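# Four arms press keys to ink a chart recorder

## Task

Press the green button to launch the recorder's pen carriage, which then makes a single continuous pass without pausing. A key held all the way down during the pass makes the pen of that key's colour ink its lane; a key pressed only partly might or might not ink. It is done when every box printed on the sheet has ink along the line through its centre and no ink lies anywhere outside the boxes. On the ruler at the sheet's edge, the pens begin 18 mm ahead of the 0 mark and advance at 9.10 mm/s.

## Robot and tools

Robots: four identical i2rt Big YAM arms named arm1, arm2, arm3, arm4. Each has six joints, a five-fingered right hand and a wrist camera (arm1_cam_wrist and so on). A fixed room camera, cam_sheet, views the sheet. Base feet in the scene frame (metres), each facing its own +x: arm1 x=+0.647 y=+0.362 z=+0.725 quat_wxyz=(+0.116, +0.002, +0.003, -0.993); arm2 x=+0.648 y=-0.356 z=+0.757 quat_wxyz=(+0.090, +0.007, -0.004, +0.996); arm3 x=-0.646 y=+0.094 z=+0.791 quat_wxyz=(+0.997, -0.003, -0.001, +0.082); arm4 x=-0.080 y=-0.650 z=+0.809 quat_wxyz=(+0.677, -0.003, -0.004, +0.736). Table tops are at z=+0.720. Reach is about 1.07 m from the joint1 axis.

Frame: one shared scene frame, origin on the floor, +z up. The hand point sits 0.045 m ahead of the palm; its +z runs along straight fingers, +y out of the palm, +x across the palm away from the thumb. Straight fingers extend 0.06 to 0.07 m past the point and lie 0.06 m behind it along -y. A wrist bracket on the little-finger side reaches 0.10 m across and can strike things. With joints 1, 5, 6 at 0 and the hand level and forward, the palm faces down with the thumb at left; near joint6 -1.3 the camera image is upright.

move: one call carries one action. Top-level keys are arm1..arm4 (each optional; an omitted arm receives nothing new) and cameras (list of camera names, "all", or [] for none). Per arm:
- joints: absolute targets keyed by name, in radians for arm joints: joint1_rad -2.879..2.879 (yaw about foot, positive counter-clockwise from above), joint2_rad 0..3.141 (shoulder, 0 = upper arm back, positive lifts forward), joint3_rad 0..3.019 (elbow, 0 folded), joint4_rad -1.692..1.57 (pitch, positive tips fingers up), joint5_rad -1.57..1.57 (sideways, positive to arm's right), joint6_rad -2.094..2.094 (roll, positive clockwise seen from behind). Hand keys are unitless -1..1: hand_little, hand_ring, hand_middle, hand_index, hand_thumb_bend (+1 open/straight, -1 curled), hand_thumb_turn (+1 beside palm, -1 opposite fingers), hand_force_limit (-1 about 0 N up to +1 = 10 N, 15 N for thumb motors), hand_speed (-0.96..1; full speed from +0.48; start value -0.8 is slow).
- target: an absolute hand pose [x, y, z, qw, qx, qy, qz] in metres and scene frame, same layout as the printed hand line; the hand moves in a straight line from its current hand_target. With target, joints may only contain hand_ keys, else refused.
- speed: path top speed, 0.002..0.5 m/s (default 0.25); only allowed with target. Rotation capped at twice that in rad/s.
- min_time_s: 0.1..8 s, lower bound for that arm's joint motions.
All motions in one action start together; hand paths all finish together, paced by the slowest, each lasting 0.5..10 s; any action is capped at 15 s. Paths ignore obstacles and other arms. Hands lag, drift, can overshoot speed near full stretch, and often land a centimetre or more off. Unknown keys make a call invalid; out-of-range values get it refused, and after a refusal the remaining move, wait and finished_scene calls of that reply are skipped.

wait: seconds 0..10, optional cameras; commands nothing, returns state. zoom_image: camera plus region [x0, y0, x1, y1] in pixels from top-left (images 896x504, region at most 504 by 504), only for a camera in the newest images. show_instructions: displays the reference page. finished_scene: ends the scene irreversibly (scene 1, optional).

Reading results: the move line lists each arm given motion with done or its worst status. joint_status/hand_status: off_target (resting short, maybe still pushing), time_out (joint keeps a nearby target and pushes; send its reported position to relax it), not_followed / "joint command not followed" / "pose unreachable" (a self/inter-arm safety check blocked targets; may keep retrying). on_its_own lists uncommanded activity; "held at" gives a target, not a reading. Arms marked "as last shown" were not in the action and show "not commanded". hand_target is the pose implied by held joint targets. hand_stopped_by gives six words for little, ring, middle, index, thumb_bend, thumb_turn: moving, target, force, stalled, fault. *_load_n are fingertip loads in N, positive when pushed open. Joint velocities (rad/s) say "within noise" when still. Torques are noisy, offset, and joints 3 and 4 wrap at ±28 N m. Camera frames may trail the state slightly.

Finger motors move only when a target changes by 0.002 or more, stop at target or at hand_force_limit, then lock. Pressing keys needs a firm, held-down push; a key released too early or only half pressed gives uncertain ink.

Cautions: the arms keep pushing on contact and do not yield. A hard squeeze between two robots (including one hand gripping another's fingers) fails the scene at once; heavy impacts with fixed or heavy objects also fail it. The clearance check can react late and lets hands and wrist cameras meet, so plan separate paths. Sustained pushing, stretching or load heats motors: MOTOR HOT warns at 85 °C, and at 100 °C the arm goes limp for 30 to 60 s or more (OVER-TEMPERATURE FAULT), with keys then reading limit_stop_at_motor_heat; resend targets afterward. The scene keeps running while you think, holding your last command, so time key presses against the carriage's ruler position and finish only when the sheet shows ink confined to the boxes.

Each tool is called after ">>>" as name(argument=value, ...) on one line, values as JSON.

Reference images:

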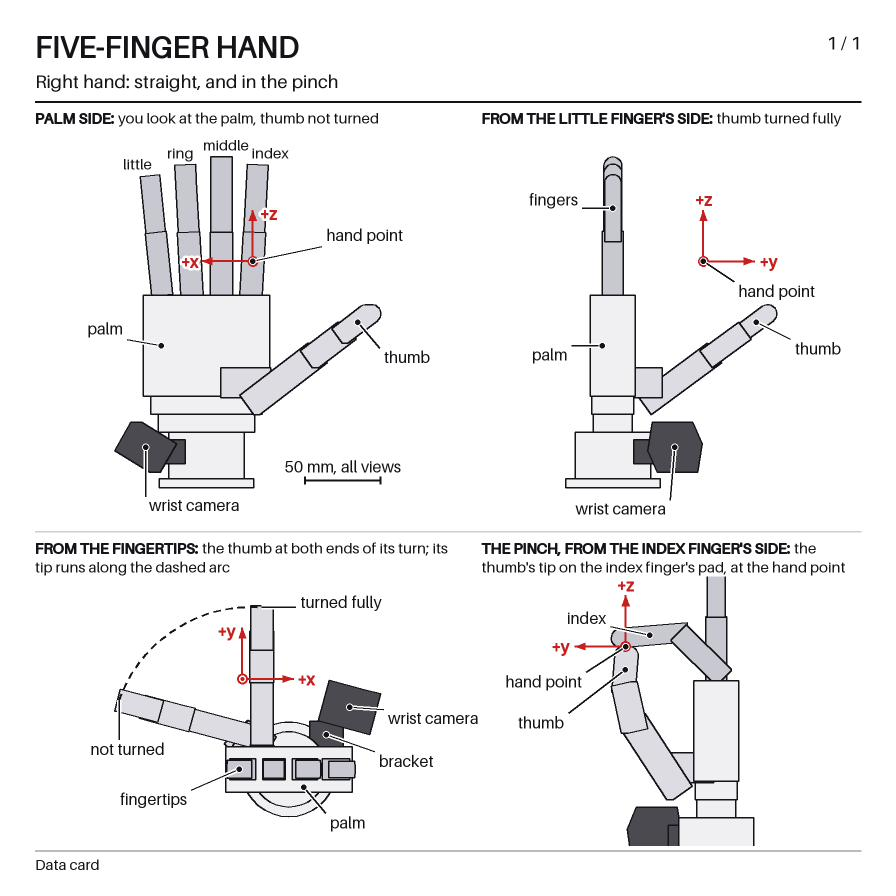

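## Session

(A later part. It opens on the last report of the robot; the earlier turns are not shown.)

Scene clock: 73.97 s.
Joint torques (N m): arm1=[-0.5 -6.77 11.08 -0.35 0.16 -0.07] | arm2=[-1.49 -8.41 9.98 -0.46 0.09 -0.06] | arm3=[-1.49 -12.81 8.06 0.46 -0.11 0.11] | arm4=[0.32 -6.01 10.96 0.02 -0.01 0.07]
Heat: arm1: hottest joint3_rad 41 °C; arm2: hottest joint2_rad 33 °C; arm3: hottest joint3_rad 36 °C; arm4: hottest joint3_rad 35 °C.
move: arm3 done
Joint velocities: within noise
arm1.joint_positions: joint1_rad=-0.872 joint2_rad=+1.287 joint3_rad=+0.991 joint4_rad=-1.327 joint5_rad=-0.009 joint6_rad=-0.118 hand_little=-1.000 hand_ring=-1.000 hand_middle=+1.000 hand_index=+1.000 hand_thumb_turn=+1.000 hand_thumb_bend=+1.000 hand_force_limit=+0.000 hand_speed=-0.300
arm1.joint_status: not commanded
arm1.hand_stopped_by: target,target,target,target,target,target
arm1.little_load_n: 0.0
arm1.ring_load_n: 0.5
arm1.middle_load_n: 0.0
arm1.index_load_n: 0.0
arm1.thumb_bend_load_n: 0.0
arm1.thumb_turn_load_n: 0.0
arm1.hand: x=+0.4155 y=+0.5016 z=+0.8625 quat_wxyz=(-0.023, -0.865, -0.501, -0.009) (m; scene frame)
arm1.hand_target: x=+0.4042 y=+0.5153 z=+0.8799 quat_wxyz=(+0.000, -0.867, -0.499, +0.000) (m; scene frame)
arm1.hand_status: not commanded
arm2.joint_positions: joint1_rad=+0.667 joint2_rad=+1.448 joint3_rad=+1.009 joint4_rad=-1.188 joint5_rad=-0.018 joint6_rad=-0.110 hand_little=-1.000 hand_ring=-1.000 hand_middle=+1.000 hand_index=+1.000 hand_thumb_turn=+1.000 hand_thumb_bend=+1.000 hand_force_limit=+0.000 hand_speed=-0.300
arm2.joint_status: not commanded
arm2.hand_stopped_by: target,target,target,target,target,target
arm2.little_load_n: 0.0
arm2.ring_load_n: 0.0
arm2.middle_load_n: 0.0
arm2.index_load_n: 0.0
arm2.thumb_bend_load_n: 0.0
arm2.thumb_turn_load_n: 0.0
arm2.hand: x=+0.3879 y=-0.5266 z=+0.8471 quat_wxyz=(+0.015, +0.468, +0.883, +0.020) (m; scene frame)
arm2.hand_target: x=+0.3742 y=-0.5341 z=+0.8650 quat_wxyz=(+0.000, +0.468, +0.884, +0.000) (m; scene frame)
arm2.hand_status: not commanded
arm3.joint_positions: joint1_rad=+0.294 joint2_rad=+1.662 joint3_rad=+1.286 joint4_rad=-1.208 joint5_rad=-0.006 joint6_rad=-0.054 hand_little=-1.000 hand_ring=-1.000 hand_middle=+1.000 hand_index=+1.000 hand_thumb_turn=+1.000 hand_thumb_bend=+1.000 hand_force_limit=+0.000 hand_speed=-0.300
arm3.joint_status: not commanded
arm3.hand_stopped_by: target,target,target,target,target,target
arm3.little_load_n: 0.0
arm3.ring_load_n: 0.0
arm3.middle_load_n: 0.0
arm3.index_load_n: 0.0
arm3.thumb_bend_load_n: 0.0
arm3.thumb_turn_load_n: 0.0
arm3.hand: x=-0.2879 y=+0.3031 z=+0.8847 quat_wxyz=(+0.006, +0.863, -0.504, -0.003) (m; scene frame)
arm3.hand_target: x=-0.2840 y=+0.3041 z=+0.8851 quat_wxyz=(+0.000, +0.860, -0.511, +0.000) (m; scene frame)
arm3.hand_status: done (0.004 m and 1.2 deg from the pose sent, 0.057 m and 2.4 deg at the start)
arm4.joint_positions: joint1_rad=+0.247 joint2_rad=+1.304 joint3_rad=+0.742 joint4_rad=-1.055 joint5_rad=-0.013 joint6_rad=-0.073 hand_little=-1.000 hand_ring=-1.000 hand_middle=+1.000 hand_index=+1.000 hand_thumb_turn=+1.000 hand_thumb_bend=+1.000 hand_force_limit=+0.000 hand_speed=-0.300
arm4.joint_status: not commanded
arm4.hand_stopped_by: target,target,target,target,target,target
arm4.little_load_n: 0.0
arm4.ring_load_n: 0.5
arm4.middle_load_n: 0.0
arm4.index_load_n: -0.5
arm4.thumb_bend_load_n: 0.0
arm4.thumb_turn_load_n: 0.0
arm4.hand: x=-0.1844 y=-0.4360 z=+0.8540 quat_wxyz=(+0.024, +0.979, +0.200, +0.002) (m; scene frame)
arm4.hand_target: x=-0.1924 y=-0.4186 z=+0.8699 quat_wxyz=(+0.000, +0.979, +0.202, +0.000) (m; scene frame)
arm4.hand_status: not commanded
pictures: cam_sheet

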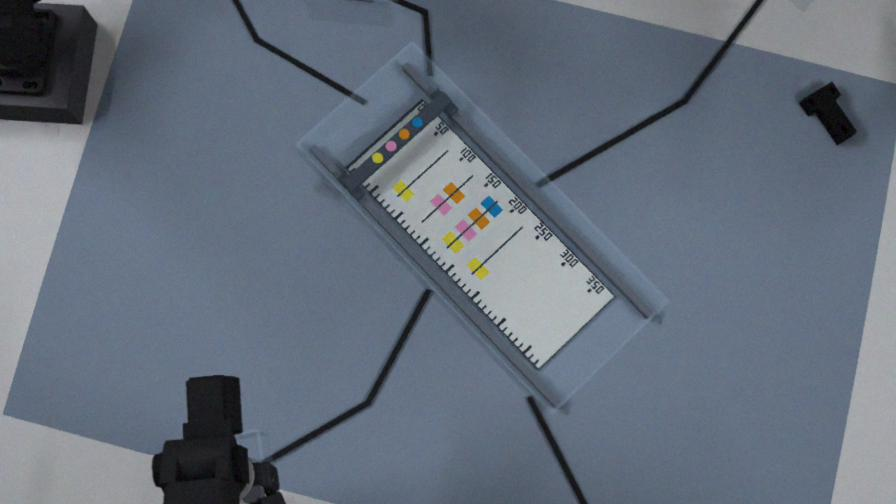

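>>> wait(seconds=3.6, cameras=[])

>>> move(arm1={"target":[0.4035,0.516,0.808,0,0.8665,0.4991,0],"speed":0.12}, cameras=["cam_sheet"])

>>> wait(seconds=0.3, cameras=[])

>>> move(arm1={"target":[0.4035,0.516,0.880,0,0.8665,0.4991,0],"speed":0.12}, cameras=["cam_sheet"])

Scene clock: 77.93 s.
Joint torques (N m): arm1=[-1.49 -7.06 10.93 -0.23 0.15 -0.11] | arm2=[-1.44 -8.53 9.94 -0.43 0.05 -0.02] | arm3=[-1.67 -13.33 8.06 0.47 -0.1 0.1] | arm4=[-0.09 -6.07 10.78 -0.01 0.03 0.08]
Heat: arm1: hottest joint3_rad 42 °C; arm2: hottest joint2_rad 33 °C; arm3: hottest joint1_rad 35 °C; arm4: hottest joint3_rad 35 °C.
Joint velocities: within noise
arm1.joint_positions: joint1_rad=-0.872 joint2_rad=+1.287 joint3_rad=+0.991 joint4_rad=-1.327 joint5_rad=-0.009 joint6_rad=-0.118 hand_little=-1.000 hand_ring=-1.000 hand_middle=+1.000 hand_index=+1.000 hand_thumb_turn=+1.000 hand_thumb_bend=+1.000 hand_force_limit=+0.000 hand_speed=-0.300
arm1.joint_status: not commanded
arm1.hand_stopped_by: target,target,target,target,target,target
arm1.little_load_n: 0.0
arm1.ring_load_n: 0.0
arm1.middle_load_n: 0.0
arm1.index_load_n: 0.0
arm1.thumb_bend_load_n: 0.0
arm1.thumb_turn_load_n: 0.0
arm1.hand: x=+0.4155 y=+0.5016 z=+0.8625 quat_wxyz=(-0.023, -0.865, -0.501, -0.009) (m; scene frame)
arm1.hand_target: x=+0.4042 y=+0.5153 z=+0.8799 quat_wxyz=(+0.000, -0.867, -0.499, +0.000) (m; scene frame)
arm1.hand_status: not commanded
arm2.joint_positions: joint1_rad=+0.667 joint2_rad=+1.448 joint3_rad=+1.009 joint4_rad=-1.188 joint5_rad=-0.018 joint6_rad=-0.110 hand_little=-1.000 hand_ring=-1.000 hand_middle=+1.000 hand_index=+1.000 hand_thumb_turn=+1.000 hand_thumb_bend=+1.000 hand_force_limit=+0.000 hand_speed=-0.300
arm2.joint_status: not commanded
arm2.hand_stopped_by: target,target,target,target,target,target
arm2.little_load_n: 0.0
arm2.ring_load_n: 0.0
arm2.middle_load_n: 0.0
arm2.index_load_n: 0.0
arm2.thumb_bend_load_n: 0.0
arm2.thumb_turn_load_n: 0.0
arm2.hand: x=+0.3879 y=-0.5266 z=+0.8471 quat_wxyz=(+0.015, +0.468, +0.883, +0.020) (m; scene frame)
arm2.hand_target: x=+0.3742 y=-0.5341 z=+0.8650 quat_wxyz=(+0.000, +0.468, +0.884, +0.000) (m; scene frame)
arm2.hand_status: not commanded
arm3.joint_positions: joint1_rad=+0.294 joint2_rad=+1.662 joint3_rad=+1.286 joint4_rad=-1.208 joint5_rad=-0.006 joint6_rad=-0.054 hand_little=-1.000 hand_ring=-1.000 hand_middle=+1.000 hand_index=+1.000 hand_thumb_turn=+1.000 hand_thumb_bend=+1.000 hand_force_limit=+0.000 hand_speed=-0.300
arm3.joint_status: not commanded
arm3.hand_stopped_by: target,target,target,target,target,target
arm3.little_load_n: 0.0
arm3.ring_load_n: 0.0
arm3.middle_load_n: 0.0
arm3.index_load_n: -0.5
arm3.thumb_bend_load_n: 0.0
arm3.thumb_turn_load_n: 0.0
arm3.hand: x=-0.2879 y=+0.3031 z=+0.8847 quat_wxyz=(+0.006, +0.863, -0.504, -0.003) (m; scene frame)
arm3.hand_target: x=-0.2840 y=+0.3041 z=+0.8851 quat_wxyz=(+0.000, +0.860, -0.511, +0.000) (m; scene frame)
arm3.hand_status: done (0.004 m and 1.2 deg from the pose sent, 0.057 m and 2.4 deg at the start)
arm4.joint_positions: joint1_rad=+0.247 joint2_rad=+1.304 joint3_rad=+0.742 joint4_rad=-1.055 joint5_rad=-0.013 joint6_rad=-0.073 hand_little=-1.000 hand_ring=-1.000 hand_middle=+1.000 hand_index=+1.000 hand_thumb_turn=+1.000 hand_thumb_bend=+1.000 hand_force_limit=+0.000 hand_speed=-0.300
arm4.joint_status: not commanded
arm4.hand_stopped_by: target,target,target,target,target,target
arm4.little_load_n: 0.0
arm4.ring_load_n: 0.0
arm4.middle_load_n: 0.0
arm4.index_load_n: 0.0
arm4.thumb_bend_load_n: 0.0
arm4.thumb_turn_load_n: 0.0
arm4.hand: x=-0.1844 y=-0.4360 z=+0.8540 quat_wxyz=(+0.024, +0.979, +0.200, +0.002) (m; scene frame)
arm4.hand_target: x=-0.1924 y=-0.4186 z=+0.8699 quat_wxyz=(+0.000, +0.979, +0.202, +0.000) (m; scene frame)
arm4.hand_status: not commanded
wait: 3.60 s; at rest from the start
pictures: none
No camera images: "cameras" was empty.

Scene clock: 79.07 s.
Joint torques (N m): arm1=[-1.2 -2.96 3.96 1.99 0.18 -0.15] | arm2=[-1.26 -8.7 10 -0.54 0.08 -0.02] | arm3=[-1.55 -13.04 8.02 0.46 -0.1 0.08] | arm4=[0.15 -6.53 10.82 0.02 -0.04 0.08]
Heat: arm1: hottest joint3_rad 41 °C; arm2: hottest joint2_rad 33 °C; arm3: hottest joint1_rad 35 °C; arm4: hottest joint3_rad 35 °C.
move: arm1 off_target
Joint velocities: within noise
arm1.joint_positions: joint1_rad=-0.872 joint2_rad=+1.293 joint3_rad=+0.944 joint4_rad=-1.191 joint5_rad=-0.010 joint6_rad=-0.118 hand_little=-1.000 hand_ring=-1.000 hand_middle=+0.999 hand_index=+1.000 hand_thumb_turn=+1.000 hand_thumb_bend=+1.000 hand_force_limit=+0.000 hand_speed=-0.300
arm1.joint_status: not commanded
arm1.hand_stopped_by: target,target,target,target,target,target
arm1.little_load_n: 0.0
arm1.ring_load_n: 0.0
arm1.middle_load_n: -6.0
arm1.index_load_n: 0.0
arm1.thumb_bend_load_n: 0.0
arm1.thumb_turn_load_n: 0.0
arm1.hand: x=+0.4009 y=+0.5126 z=+0.8381 quat_wxyz=(+0.015, -0.865, -0.501, +0.007) (m; scene frame)
arm1.hand_target: x=+0.4052 y=+0.5144 z=+0.8102 quat_wxyz=(+0.000, -0.867, -0.499, +0.000) (m; scene frame)
arm1.hand_status: off_target (0.030 m and 1.9 deg from the pose sent, 0.058 m and 2.9 deg at the start)
arm2, arm3, arm4: as last shown
arm3.index_load_n: 0.0
arm3.thumb_bend_load_n: -0.5
pictures: cam_sheet

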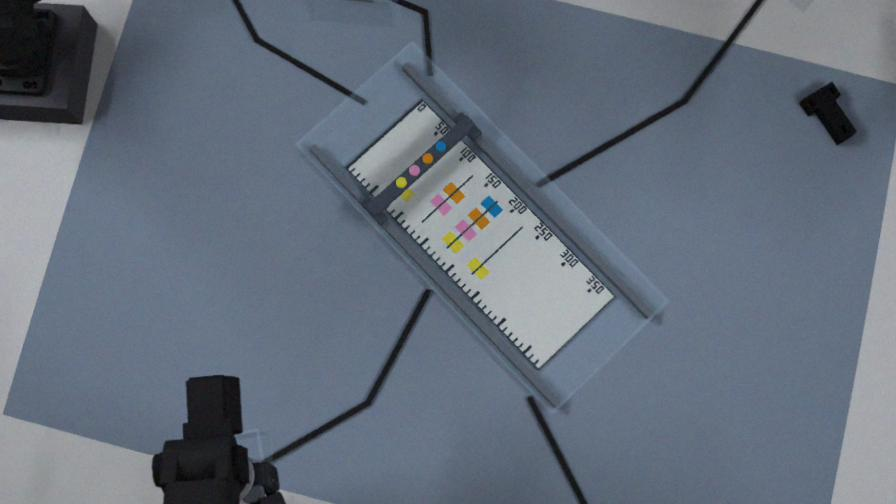

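Scene clock: 79.37 s.
Joint torques (N m): arm1=[-1.08 -2.67 3.78 2.37 0.15 -0.11] | arm2=[-1.2 -8.64 9.98 -0.47 0.09 -0.02] | arm3=[-1.85 -13.16 7.98 0.43 -0.1 0.1] | arm4=[0.79 -5.71 10.84 0.1 -0.01 0.08]
Heat: arm1: hottest joint3_rad 41 °C; arm2: hottest joint2_rad 33 °C; arm3: hottest joint1_rad 35 °C; arm4: hottest joint3_rad 35 °C.
Joint velocities: within noise
arm1.joint_positions: joint1_rad=-0.872 joint2_rad=+1.293 joint3_rad=+0.944 joint4_rad=-1.191 joint5_rad=-0.010 joint6_rad=-0.118 hand_little=-1.000 hand_ring=-1.000 hand_middle=+0.999 hand_index=+1.000 hand_thumb_turn=+1.000 hand_thumb_bend=+1.000 hand_force_limit=+0.000 hand_speed=-0.300
arm1.joint_status: not commanded
arm1.hand_stopped_by: target,target,target,target,target,target
arm1.little_load_n: 0.0
arm1.ring_load_n: 0.0
arm1.middle_load_n: -6.5
arm1.index_load_n: 0.5
arm1.thumb_bend_load_n: 0.0
arm1.thumb_turn_load_n: 0.0
arm1.hand: x=+0.4009 y=+0.5126 z=+0.8381 quat_wxyz=(+0.015, -0.865, -0.501, +0.007) (m; scene frame)
arm1.hand_target: x=+0.4052 y=+0.5144 z=+0.8102 quat_wxyz=(+0.000, -0.867, -0.499, +0.000) (m; scene frame)
arm1.hand_status: off_target (0.030 m and 1.9 deg from the pose sent, 0.058 m and 2.9 deg at the start)
arm2.joint_positions: joint1_rad=+0.667 joint2_rad=+1.448 joint3_rad=+1.009 joint4_rad=-1.188 joint5_rad=-0.018 joint6_rad=-0.110 hand_little=-1.000 hand_ring=-1.000 hand_middle=+1.000 hand_index=+1.000 hand_thumb_turn=+1.000 hand_thumb_bend=+1.000 hand_force_limit=+0.000 hand_speed=-0.300
arm2.joint_status: not commanded
arm2.hand_stopped_by: target,target,target,target,target,target
arm2.little_load_n: 0.0
arm2.ring_load_n: 0.0
arm2.middle_load_n: 0.0
arm2.index_load_n: 0.0
arm2.thumb_bend_load_n: 0.0
arm2.thumb_turn_load_n: 0.5
arm2.hand: x=+0.3879 y=-0.5266 z=+0.8471 quat_wxyz=(+0.015, +0.468, +0.883, +0.020) (m; scene frame)
arm2.hand_target: x=+0.3742 y=-0.5341 z=+0.8650 quat_wxyz=(+0.000, +0.468, +0.884, +0.000) (m; scene frame)
arm2.hand_status: not commanded
arm3.joint_positions: joint1_rad=+0.294 joint2_rad=+1.662 joint3_rad=+1.286 joint4_rad=-1.208 joint5_rad=-0.006 joint6_rad=-0.054 hand_little=-1.000 hand_ring=-1.000 hand_middle=+1.000 hand_index=+1.000 hand_thumb_turn=+1.000 hand_thumb_bend=+1.000 hand_force_limit=+0.000 hand_speed=-0.300
arm3.joint_status: not commanded
arm3.hand_stopped_by: target,target,target,target,target,target
arm3.little_load_n: 0.0
arm3.ring_load_n: 0.0
arm3.middle_load_n: 0.0
arm3.index_load_n: 0.0
arm3.thumb_bend_load_n: 0.0
arm3.thumb_turn_load_n: 0.0
arm3.hand: x=-0.2879 y=+0.3031 z=+0.8847 quat_wxyz=(+0.006, +0.863, -0.504, -0.003) (m; scene frame)
arm3.hand_target: x=-0.2840 y=+0.3041 z=+0.8851 quat_wxyz=(+0.000, +0.860, -0.511, +0.000) (m; scene frame)
arm3.hand_status: not commanded
arm4.joint_positions: joint1_rad=+0.247 joint2_rad=+1.304 joint3_rad=+0.742 joint4_rad=-1.055 joint5_rad=-0.013 joint6_rad=-0.073 hand_little=-1.000 hand_ring=-1.000 hand_middle=+1.000 hand_index=+1.000 hand_thumb_turn=+1.000 hand_thumb_bend=+1.000 hand_force_limit=+0.000 hand_speed=-0.300
arm4.joint_status: not commanded
arm4.hand_stopped_by: target,target,target,target,target,target
arm4.little_load_n: 0.0
arm4.ring_load_n: 0.0
arm4.middle_load_n: 0.0
arm4.index_load_n: 0.0
arm4.thumb_bend_load_n: 0.0
arm4.thumb_turn_load_n: 0.0
arm4.hand: x=-0.1844 y=-0.4360 z=+0.8540 quat_wxyz=(+0.024, +0.979, +0.200, +0.002) (m; scene frame)
arm4.hand_target: x=-0.1924 y=-0.4186 z=+0.8699 quat_wxyz=(+0.000, +0.979, +0.202, +0.000) (m; scene frame)
arm4.hand_status: not commanded
wait: 0.30 s; at rest by 0.27 s
pictures: none
No camera images: "cameras" was empty.

Scene clock: 80.50 s.
Joint torques (N m): arm1=[-0.67 -6.95 10.84 -0.28 0.22 -0.14] | arm2=[-1.38 -8.64 10 -0.44 0.09 -0.04] | arm3=[-1.73 -12.86 7.97 0.47 -0.1 0.11] | arm4=[0.62 -5.66 10.8 0.02 0 0.09]
Heat: arm1: hottest joint3_rad 41 °C; arm2: hottest joint2_rad 33 °C; arm3: hottest joint1_rad 35 °C; arm4: hottest joint3_rad 35 °C.
move: arm1 off_target
Joint velocities: within noise
arm1.joint_positions: joint1_rad=-0.872 joint2_rad=+1.290 joint3_rad=+0.991 joint4_rad=-1.327 joint5_rad=-0.009 joint6_rad=-0.118 hand_little=-1.000 hand_ring=-1.000 hand_middle=+1.000 hand_index=+1.000 hand_thumb_turn=+1.000 hand_thumb_bend=+1.000 hand_force_limit=+0.000 hand_speed=-0.300
arm1.joint_status: not commanded
arm1.hand_stopped_by: target,target,target,target,target,target
arm1.little_load_n: 0.0
arm1.ring_load_n: 0.0
arm1.middle_load_n: 0.0
arm1.index_load_n: 0.0
arm1.thumb_bend_load_n: 0.0
arm1.thumb_turn_load_n: 0.0
arm1.hand: x=+0.4154 y=+0.5016 z=+0.8616 quat_wxyz=(-0.025, -0.865, -0.501, -0.010) (m; scene frame)
arm1.hand_target: x=+0.4042 y=+0.5153 z=+0.8799 quat_wxyz=(+0.000, -0.867, -0.499, +0.000) (m; scene frame)
arm1.hand_status: off_target (0.026 m and 3.1 deg from the pose sent, 0.042 m and 1.9 deg at the start)
arm2, arm3, arm4: as last shown
arm2.thumb_turn_load_n: 0.0
arm3.thumb_bend_load_n: -0.5
pictures: cam_sheet

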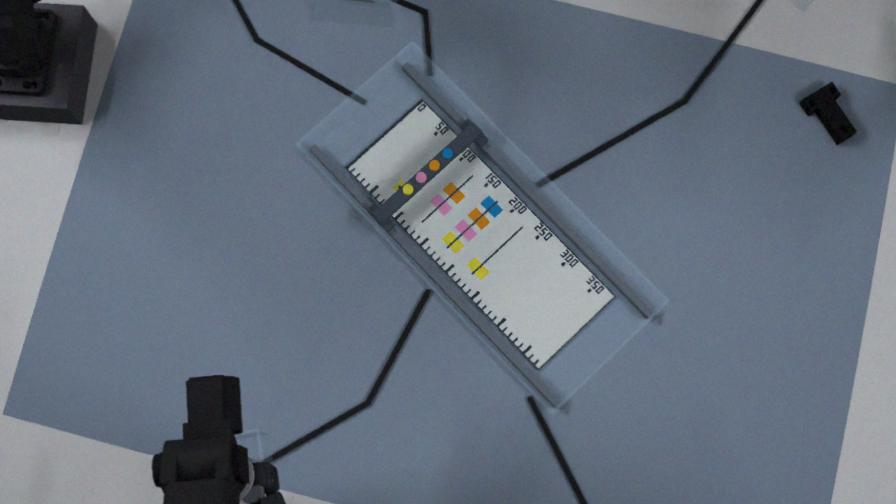

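>>> wait(seconds=2.65, cameras=["cam_sheet"])

>>> move(arm2={"target":[0.3735,-0.5345,0.792,0,0.4682,0.8837,0],"speed":0.12}, arm3={"target":[-0.2840,0.304,0.808,0,0.8595,-0.5111,0],"speed":0.12}, cameras=["cam_sheet"])

>>> wait(seconds=0.3, cameras=[])

>>> move(arm2={"target":[0.3735,-0.5345,0.865,0,0.4682,0.8837,0],"speed":0.12}, arm3={"target":[-0.2840,0.304,0.880,0,0.8595,-0.5111,0],"speed":0.12}, cameras=["cam_sheet"])

>>> zoom_image(camera="cam_sheet", region=[360, 130, 540, 290])

Scene clock: 83.67 s.
Joint torques (N m): arm1=[-1.44 -6.77 11.15 -0.12 0.2 -0.16] | arm2=[-1.14 -8.53 9.98 -0.5 0.08 -0.04] | arm3=[-1.67 -12.92 8.01 0.51 -0.1 0.11] | arm4=[0.09 -5.83 10.67 -0.12 -0.02 0.06]
Heat: arm1: hottest joint3_rad 42 °C; arm2: hottest joint2_rad 33 °C; arm3: hottest joint1_rad 35 °C; arm4: hottest joint3_rad 35 °C.
Joint velocities: within noise
arm1.joint_positions: joint1_rad=-0.872 joint2_rad=+1.290 joint3_rad=+0.991 joint4_rad=-1.327 joint5_rad=-0.009 joint6_rad=-0.118 hand_little=-1.000 hand_ring=-1.000 hand_middle=+1.000 hand_index=+1.000 hand_thumb_turn=+1.000 hand_thumb_bend=+1.000 hand_force_limit=+0.000 hand_speed=-0.300
arm1.joint_status: not commanded
arm1.hand_stopped_by: target,target,target,target,target,target
arm1.little_load_n: 0.0
arm1.ring_load_n: 0.0
arm1.middle_load_n: 0.0
arm1.index_load_n: 0.0
arm1.thumb_bend_load_n: 0.0
arm1.thumb_turn_load_n: 0.0
arm1.hand: x=+0.4154 y=+0.5016 z=+0.8616 quat_wxyz=(-0.025, -0.865, -0.501, -0.010) (m; scene frame)
arm1.hand_target: x=+0.4042 y=+0.5153 z=+0.8799 quat_wxyz=(+0.000, -0.867, -0.499, +0.000) (m; scene frame)
arm1.hand_status: off_target (0.026 m and 3.1 deg from the pose sent, 0.042 m and 1.9 deg at the start)
arm2.joint_positions: joint1_rad=+0.667 joint2_rad=+1.448 joint3_rad=+1.009 joint4_rad=-1.188 joint5_rad=-0.018 joint6_rad=-0.110 hand_little=-1.000 hand_ring=-1.000 hand_middle=+1.000 hand_index=+1.000 hand_thumb_turn=+1.000 hand_thumb_bend=+1.000 hand_force_limit=+0.000 hand_speed=-0.300
arm2.joint_status: not commanded
arm2.hand_stopped_by: target,target,target,target,target,target
arm2.little_load_n: 0.0
arm2.ring_load_n: 0.0
arm2.middle_load_n: 0.0
arm2.index_load_n: 0.0
arm2.thumb_bend_load_n: 0.0
arm2.thumb_turn_load_n: 0.0
arm2.hand: x=+0.3879 y=-0.5266 z=+0.8471 quat_wxyz=(+0.015, +0.468, +0.883, +0.020) (m; scene frame)
arm2.hand_target: x=+0.3742 y=-0.5341 z=+0.8650 quat_wxyz=(+0.000, +0.468, +0.884, +0.000) (m; scene frame)
arm2.hand_status: not commanded
arm3.joint_positions: joint1_rad=+0.294 joint2_rad=+1.662 joint3_rad=+1.286 joint4_rad=-1.208 joint5_rad=-0.006 joint6_rad=-0.054 hand_little=-1.000 hand_ring=-1.000 hand_middle=+1.000 hand_index=+1.000 hand_thumb_turn=+1.000 hand_thumb_bend=+1.000 hand_force_limit=+0.000 hand_speed=-0.300
arm3.joint_status: not commanded
arm3.hand_stopped_by: target,target,target,target,target,target
arm3.little_load_n: 0.0
arm3.ring_load_n: 0.0
arm3.middle_load_n: 0.0
arm3.index_load_n: 0.0
arm3.thumb_bend_load_n: -0.5
arm3.thumb_turn_load_n: 0.0
arm3.hand: x=-0.2879 y=+0.3031 z=+0.8847 quat_wxyz=(+0.006, +0.863, -0.504, -0.003) (m; scene frame)
arm3.hand_target: x=-0.2840 y=+0.3041 z=+0.8851 quat_wxyz=(+0.000, +0.860, -0.511, +0.000) (m; scene frame)
arm3.hand_status: not commanded
arm4.joint_positions: joint1_rad=+0.247 joint2_rad=+1.304 joint3_rad=+0.742 joint4_rad=-1.055 joint5_rad=-0.013 joint6_rad=-0.073 hand_little=-1.000 hand_ring=-1.000 hand_middle=+1.000 hand_index=+1.000 hand_thumb_turn=+1.000 hand_thumb_bend=+1.000 hand_force_limit=+0.000 hand_speed=-0.300
arm4.joint_status: not commanded
arm4.hand_stopped_by: target,target,target,target,target,target
arm4.little_load_n: 0.0
arm4.ring_load_n: 0.0
arm4.middle_load_n: 0.0
arm4.index_load_n: 0.0
arm4.thumb_bend_load_n: 0.0
arm4.thumb_turn_load_n: 0.0
arm4.hand: x=-0.1844 y=-0.4360 z=+0.8540 quat_wxyz=(+0.024, +0.979, +0.200, +0.002) (m; scene frame)
arm4.hand_target: x=-0.1924 y=-0.4186 z=+0.8699 quat_wxyz=(+0.000, +0.979, +0.202, +0.000) (m; scene frame)
arm4.hand_status: not commanded
wait: 2.67 s; at rest from the start
pictures: cam_sheet

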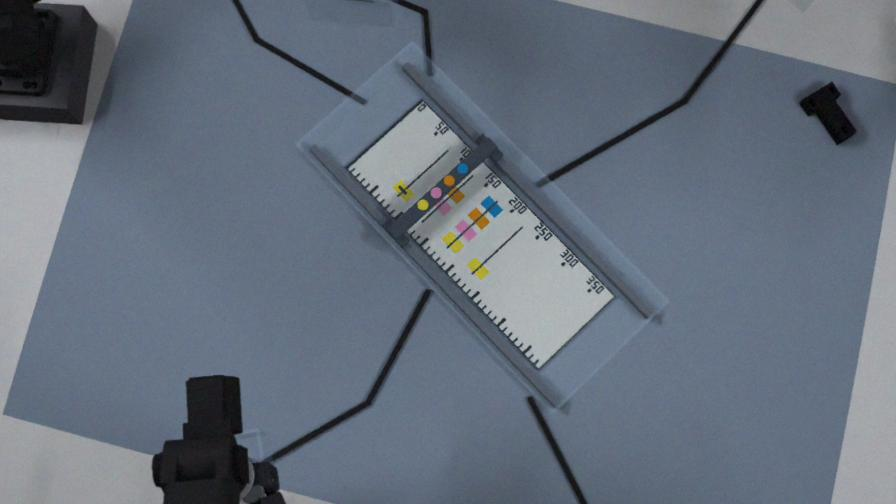

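Scene clock: 84.83 s.
Joint torques (N m): arm1=[-1.44 -6.53 11.07 -0.39 0.14 -0.15] | arm2=[-1.2 -4.13 4.55 2.37 0.15 0.01] | arm3=[-1.32 -8.53 5.34 2.15 -0.08 0.1] | arm4=[0.21 -5.95 10.76 0.13 -0.04 0.06]
Heat: arm1: hottest joint3_rad 42 °C; arm2: hottest joint2_rad 33 °C; arm3: hottest joint1_rad 35 °C; arm4: hottest joint3_rad 35 °C.
move: arm2 off_target; arm3 off_target
Joint velocities: within noise
arm1, arm4: as last shown
arm2.joint_positions: joint1_rad=+0.667 joint2_rad=+1.475 joint3_rad=+0.967 joint4_rad=-1.050 joint5_rad=-0.020 joint6_rad=-0.112 hand_little=-1.000 hand_ring=-1.000 hand_middle=+1.000 hand_index=+0.999 hand_thumb_turn=+1.000 hand_thumb_bend=+1.000 hand_force_limit=+0.000 hand_speed=-0.300
arm2.joint_status: not commanded
arm2.hand_stopped_by: target,target,target,target,target,target
arm2.little_load_n: 0.0
arm2.ring_load_n: 0.0
arm2.middle_load_n: 0.0
arm2.index_load_n: -7.5
arm2.thumb_bend_load_n: -0.5
arm2.thumb_turn_load_n: 0.0
arm2.hand: x=+0.3729 y=-0.5344 z=+0.8183 quat_wxyz=(-0.003, +0.467, +0.884, -0.010) (m; scene frame)
arm2.hand_target: x=+0.3750 y=-0.5336 z=+0.7937 quat_wxyz=(+0.000, +0.468, +0.884, +0.000) (m; scene frame)
arm2.hand_status: off_target (0.026 m and 1.2 deg from the pose sent, 0.057 m and 2.9 deg at the start)
arm3.joint_positions: joint1_rad=+0.294 joint2_rad=+1.699 joint3_rad=+1.205 joint4_rad=-1.060 joint5_rad=-0.006 joint6_rad=-0.054 hand_little=-1.000 hand_ring=-1.000 hand_middle=+0.999 hand_index=+1.000 hand_thumb_turn=+1.000 hand_thumb_bend=+1.000 hand_force_limit=+0.000 hand_speed=-0.300
arm3.joint_status: not commanded
arm3.hand_stopped_by: target,target,target,target,target,target
arm3.little_load_n: 0.0
arm3.ring_load_n: 0.0
arm3.middle_load_n: -7.5
arm3.index_load_n: 0.0
arm3.thumb_bend_load_n: 0.0
arm3.thumb_turn_load_n: 0.0
arm3.hand: x=-0.2853 y=+0.3042 z=+0.8383 quat_wxyz=(-0.007, +0.863, -0.505, +0.005) (m; scene frame)
arm3.hand_target: x=-0.2855 y=+0.3033 z=+0.8096 quat_wxyz=(+0.000, +0.860, -0.511, +0.000) (m; scene frame)
arm3.hand_status: off_target (0.030 m and 1.3 deg from the pose sent, 0.077 m and 1.1 deg at the start)
pictures: cam_sheet

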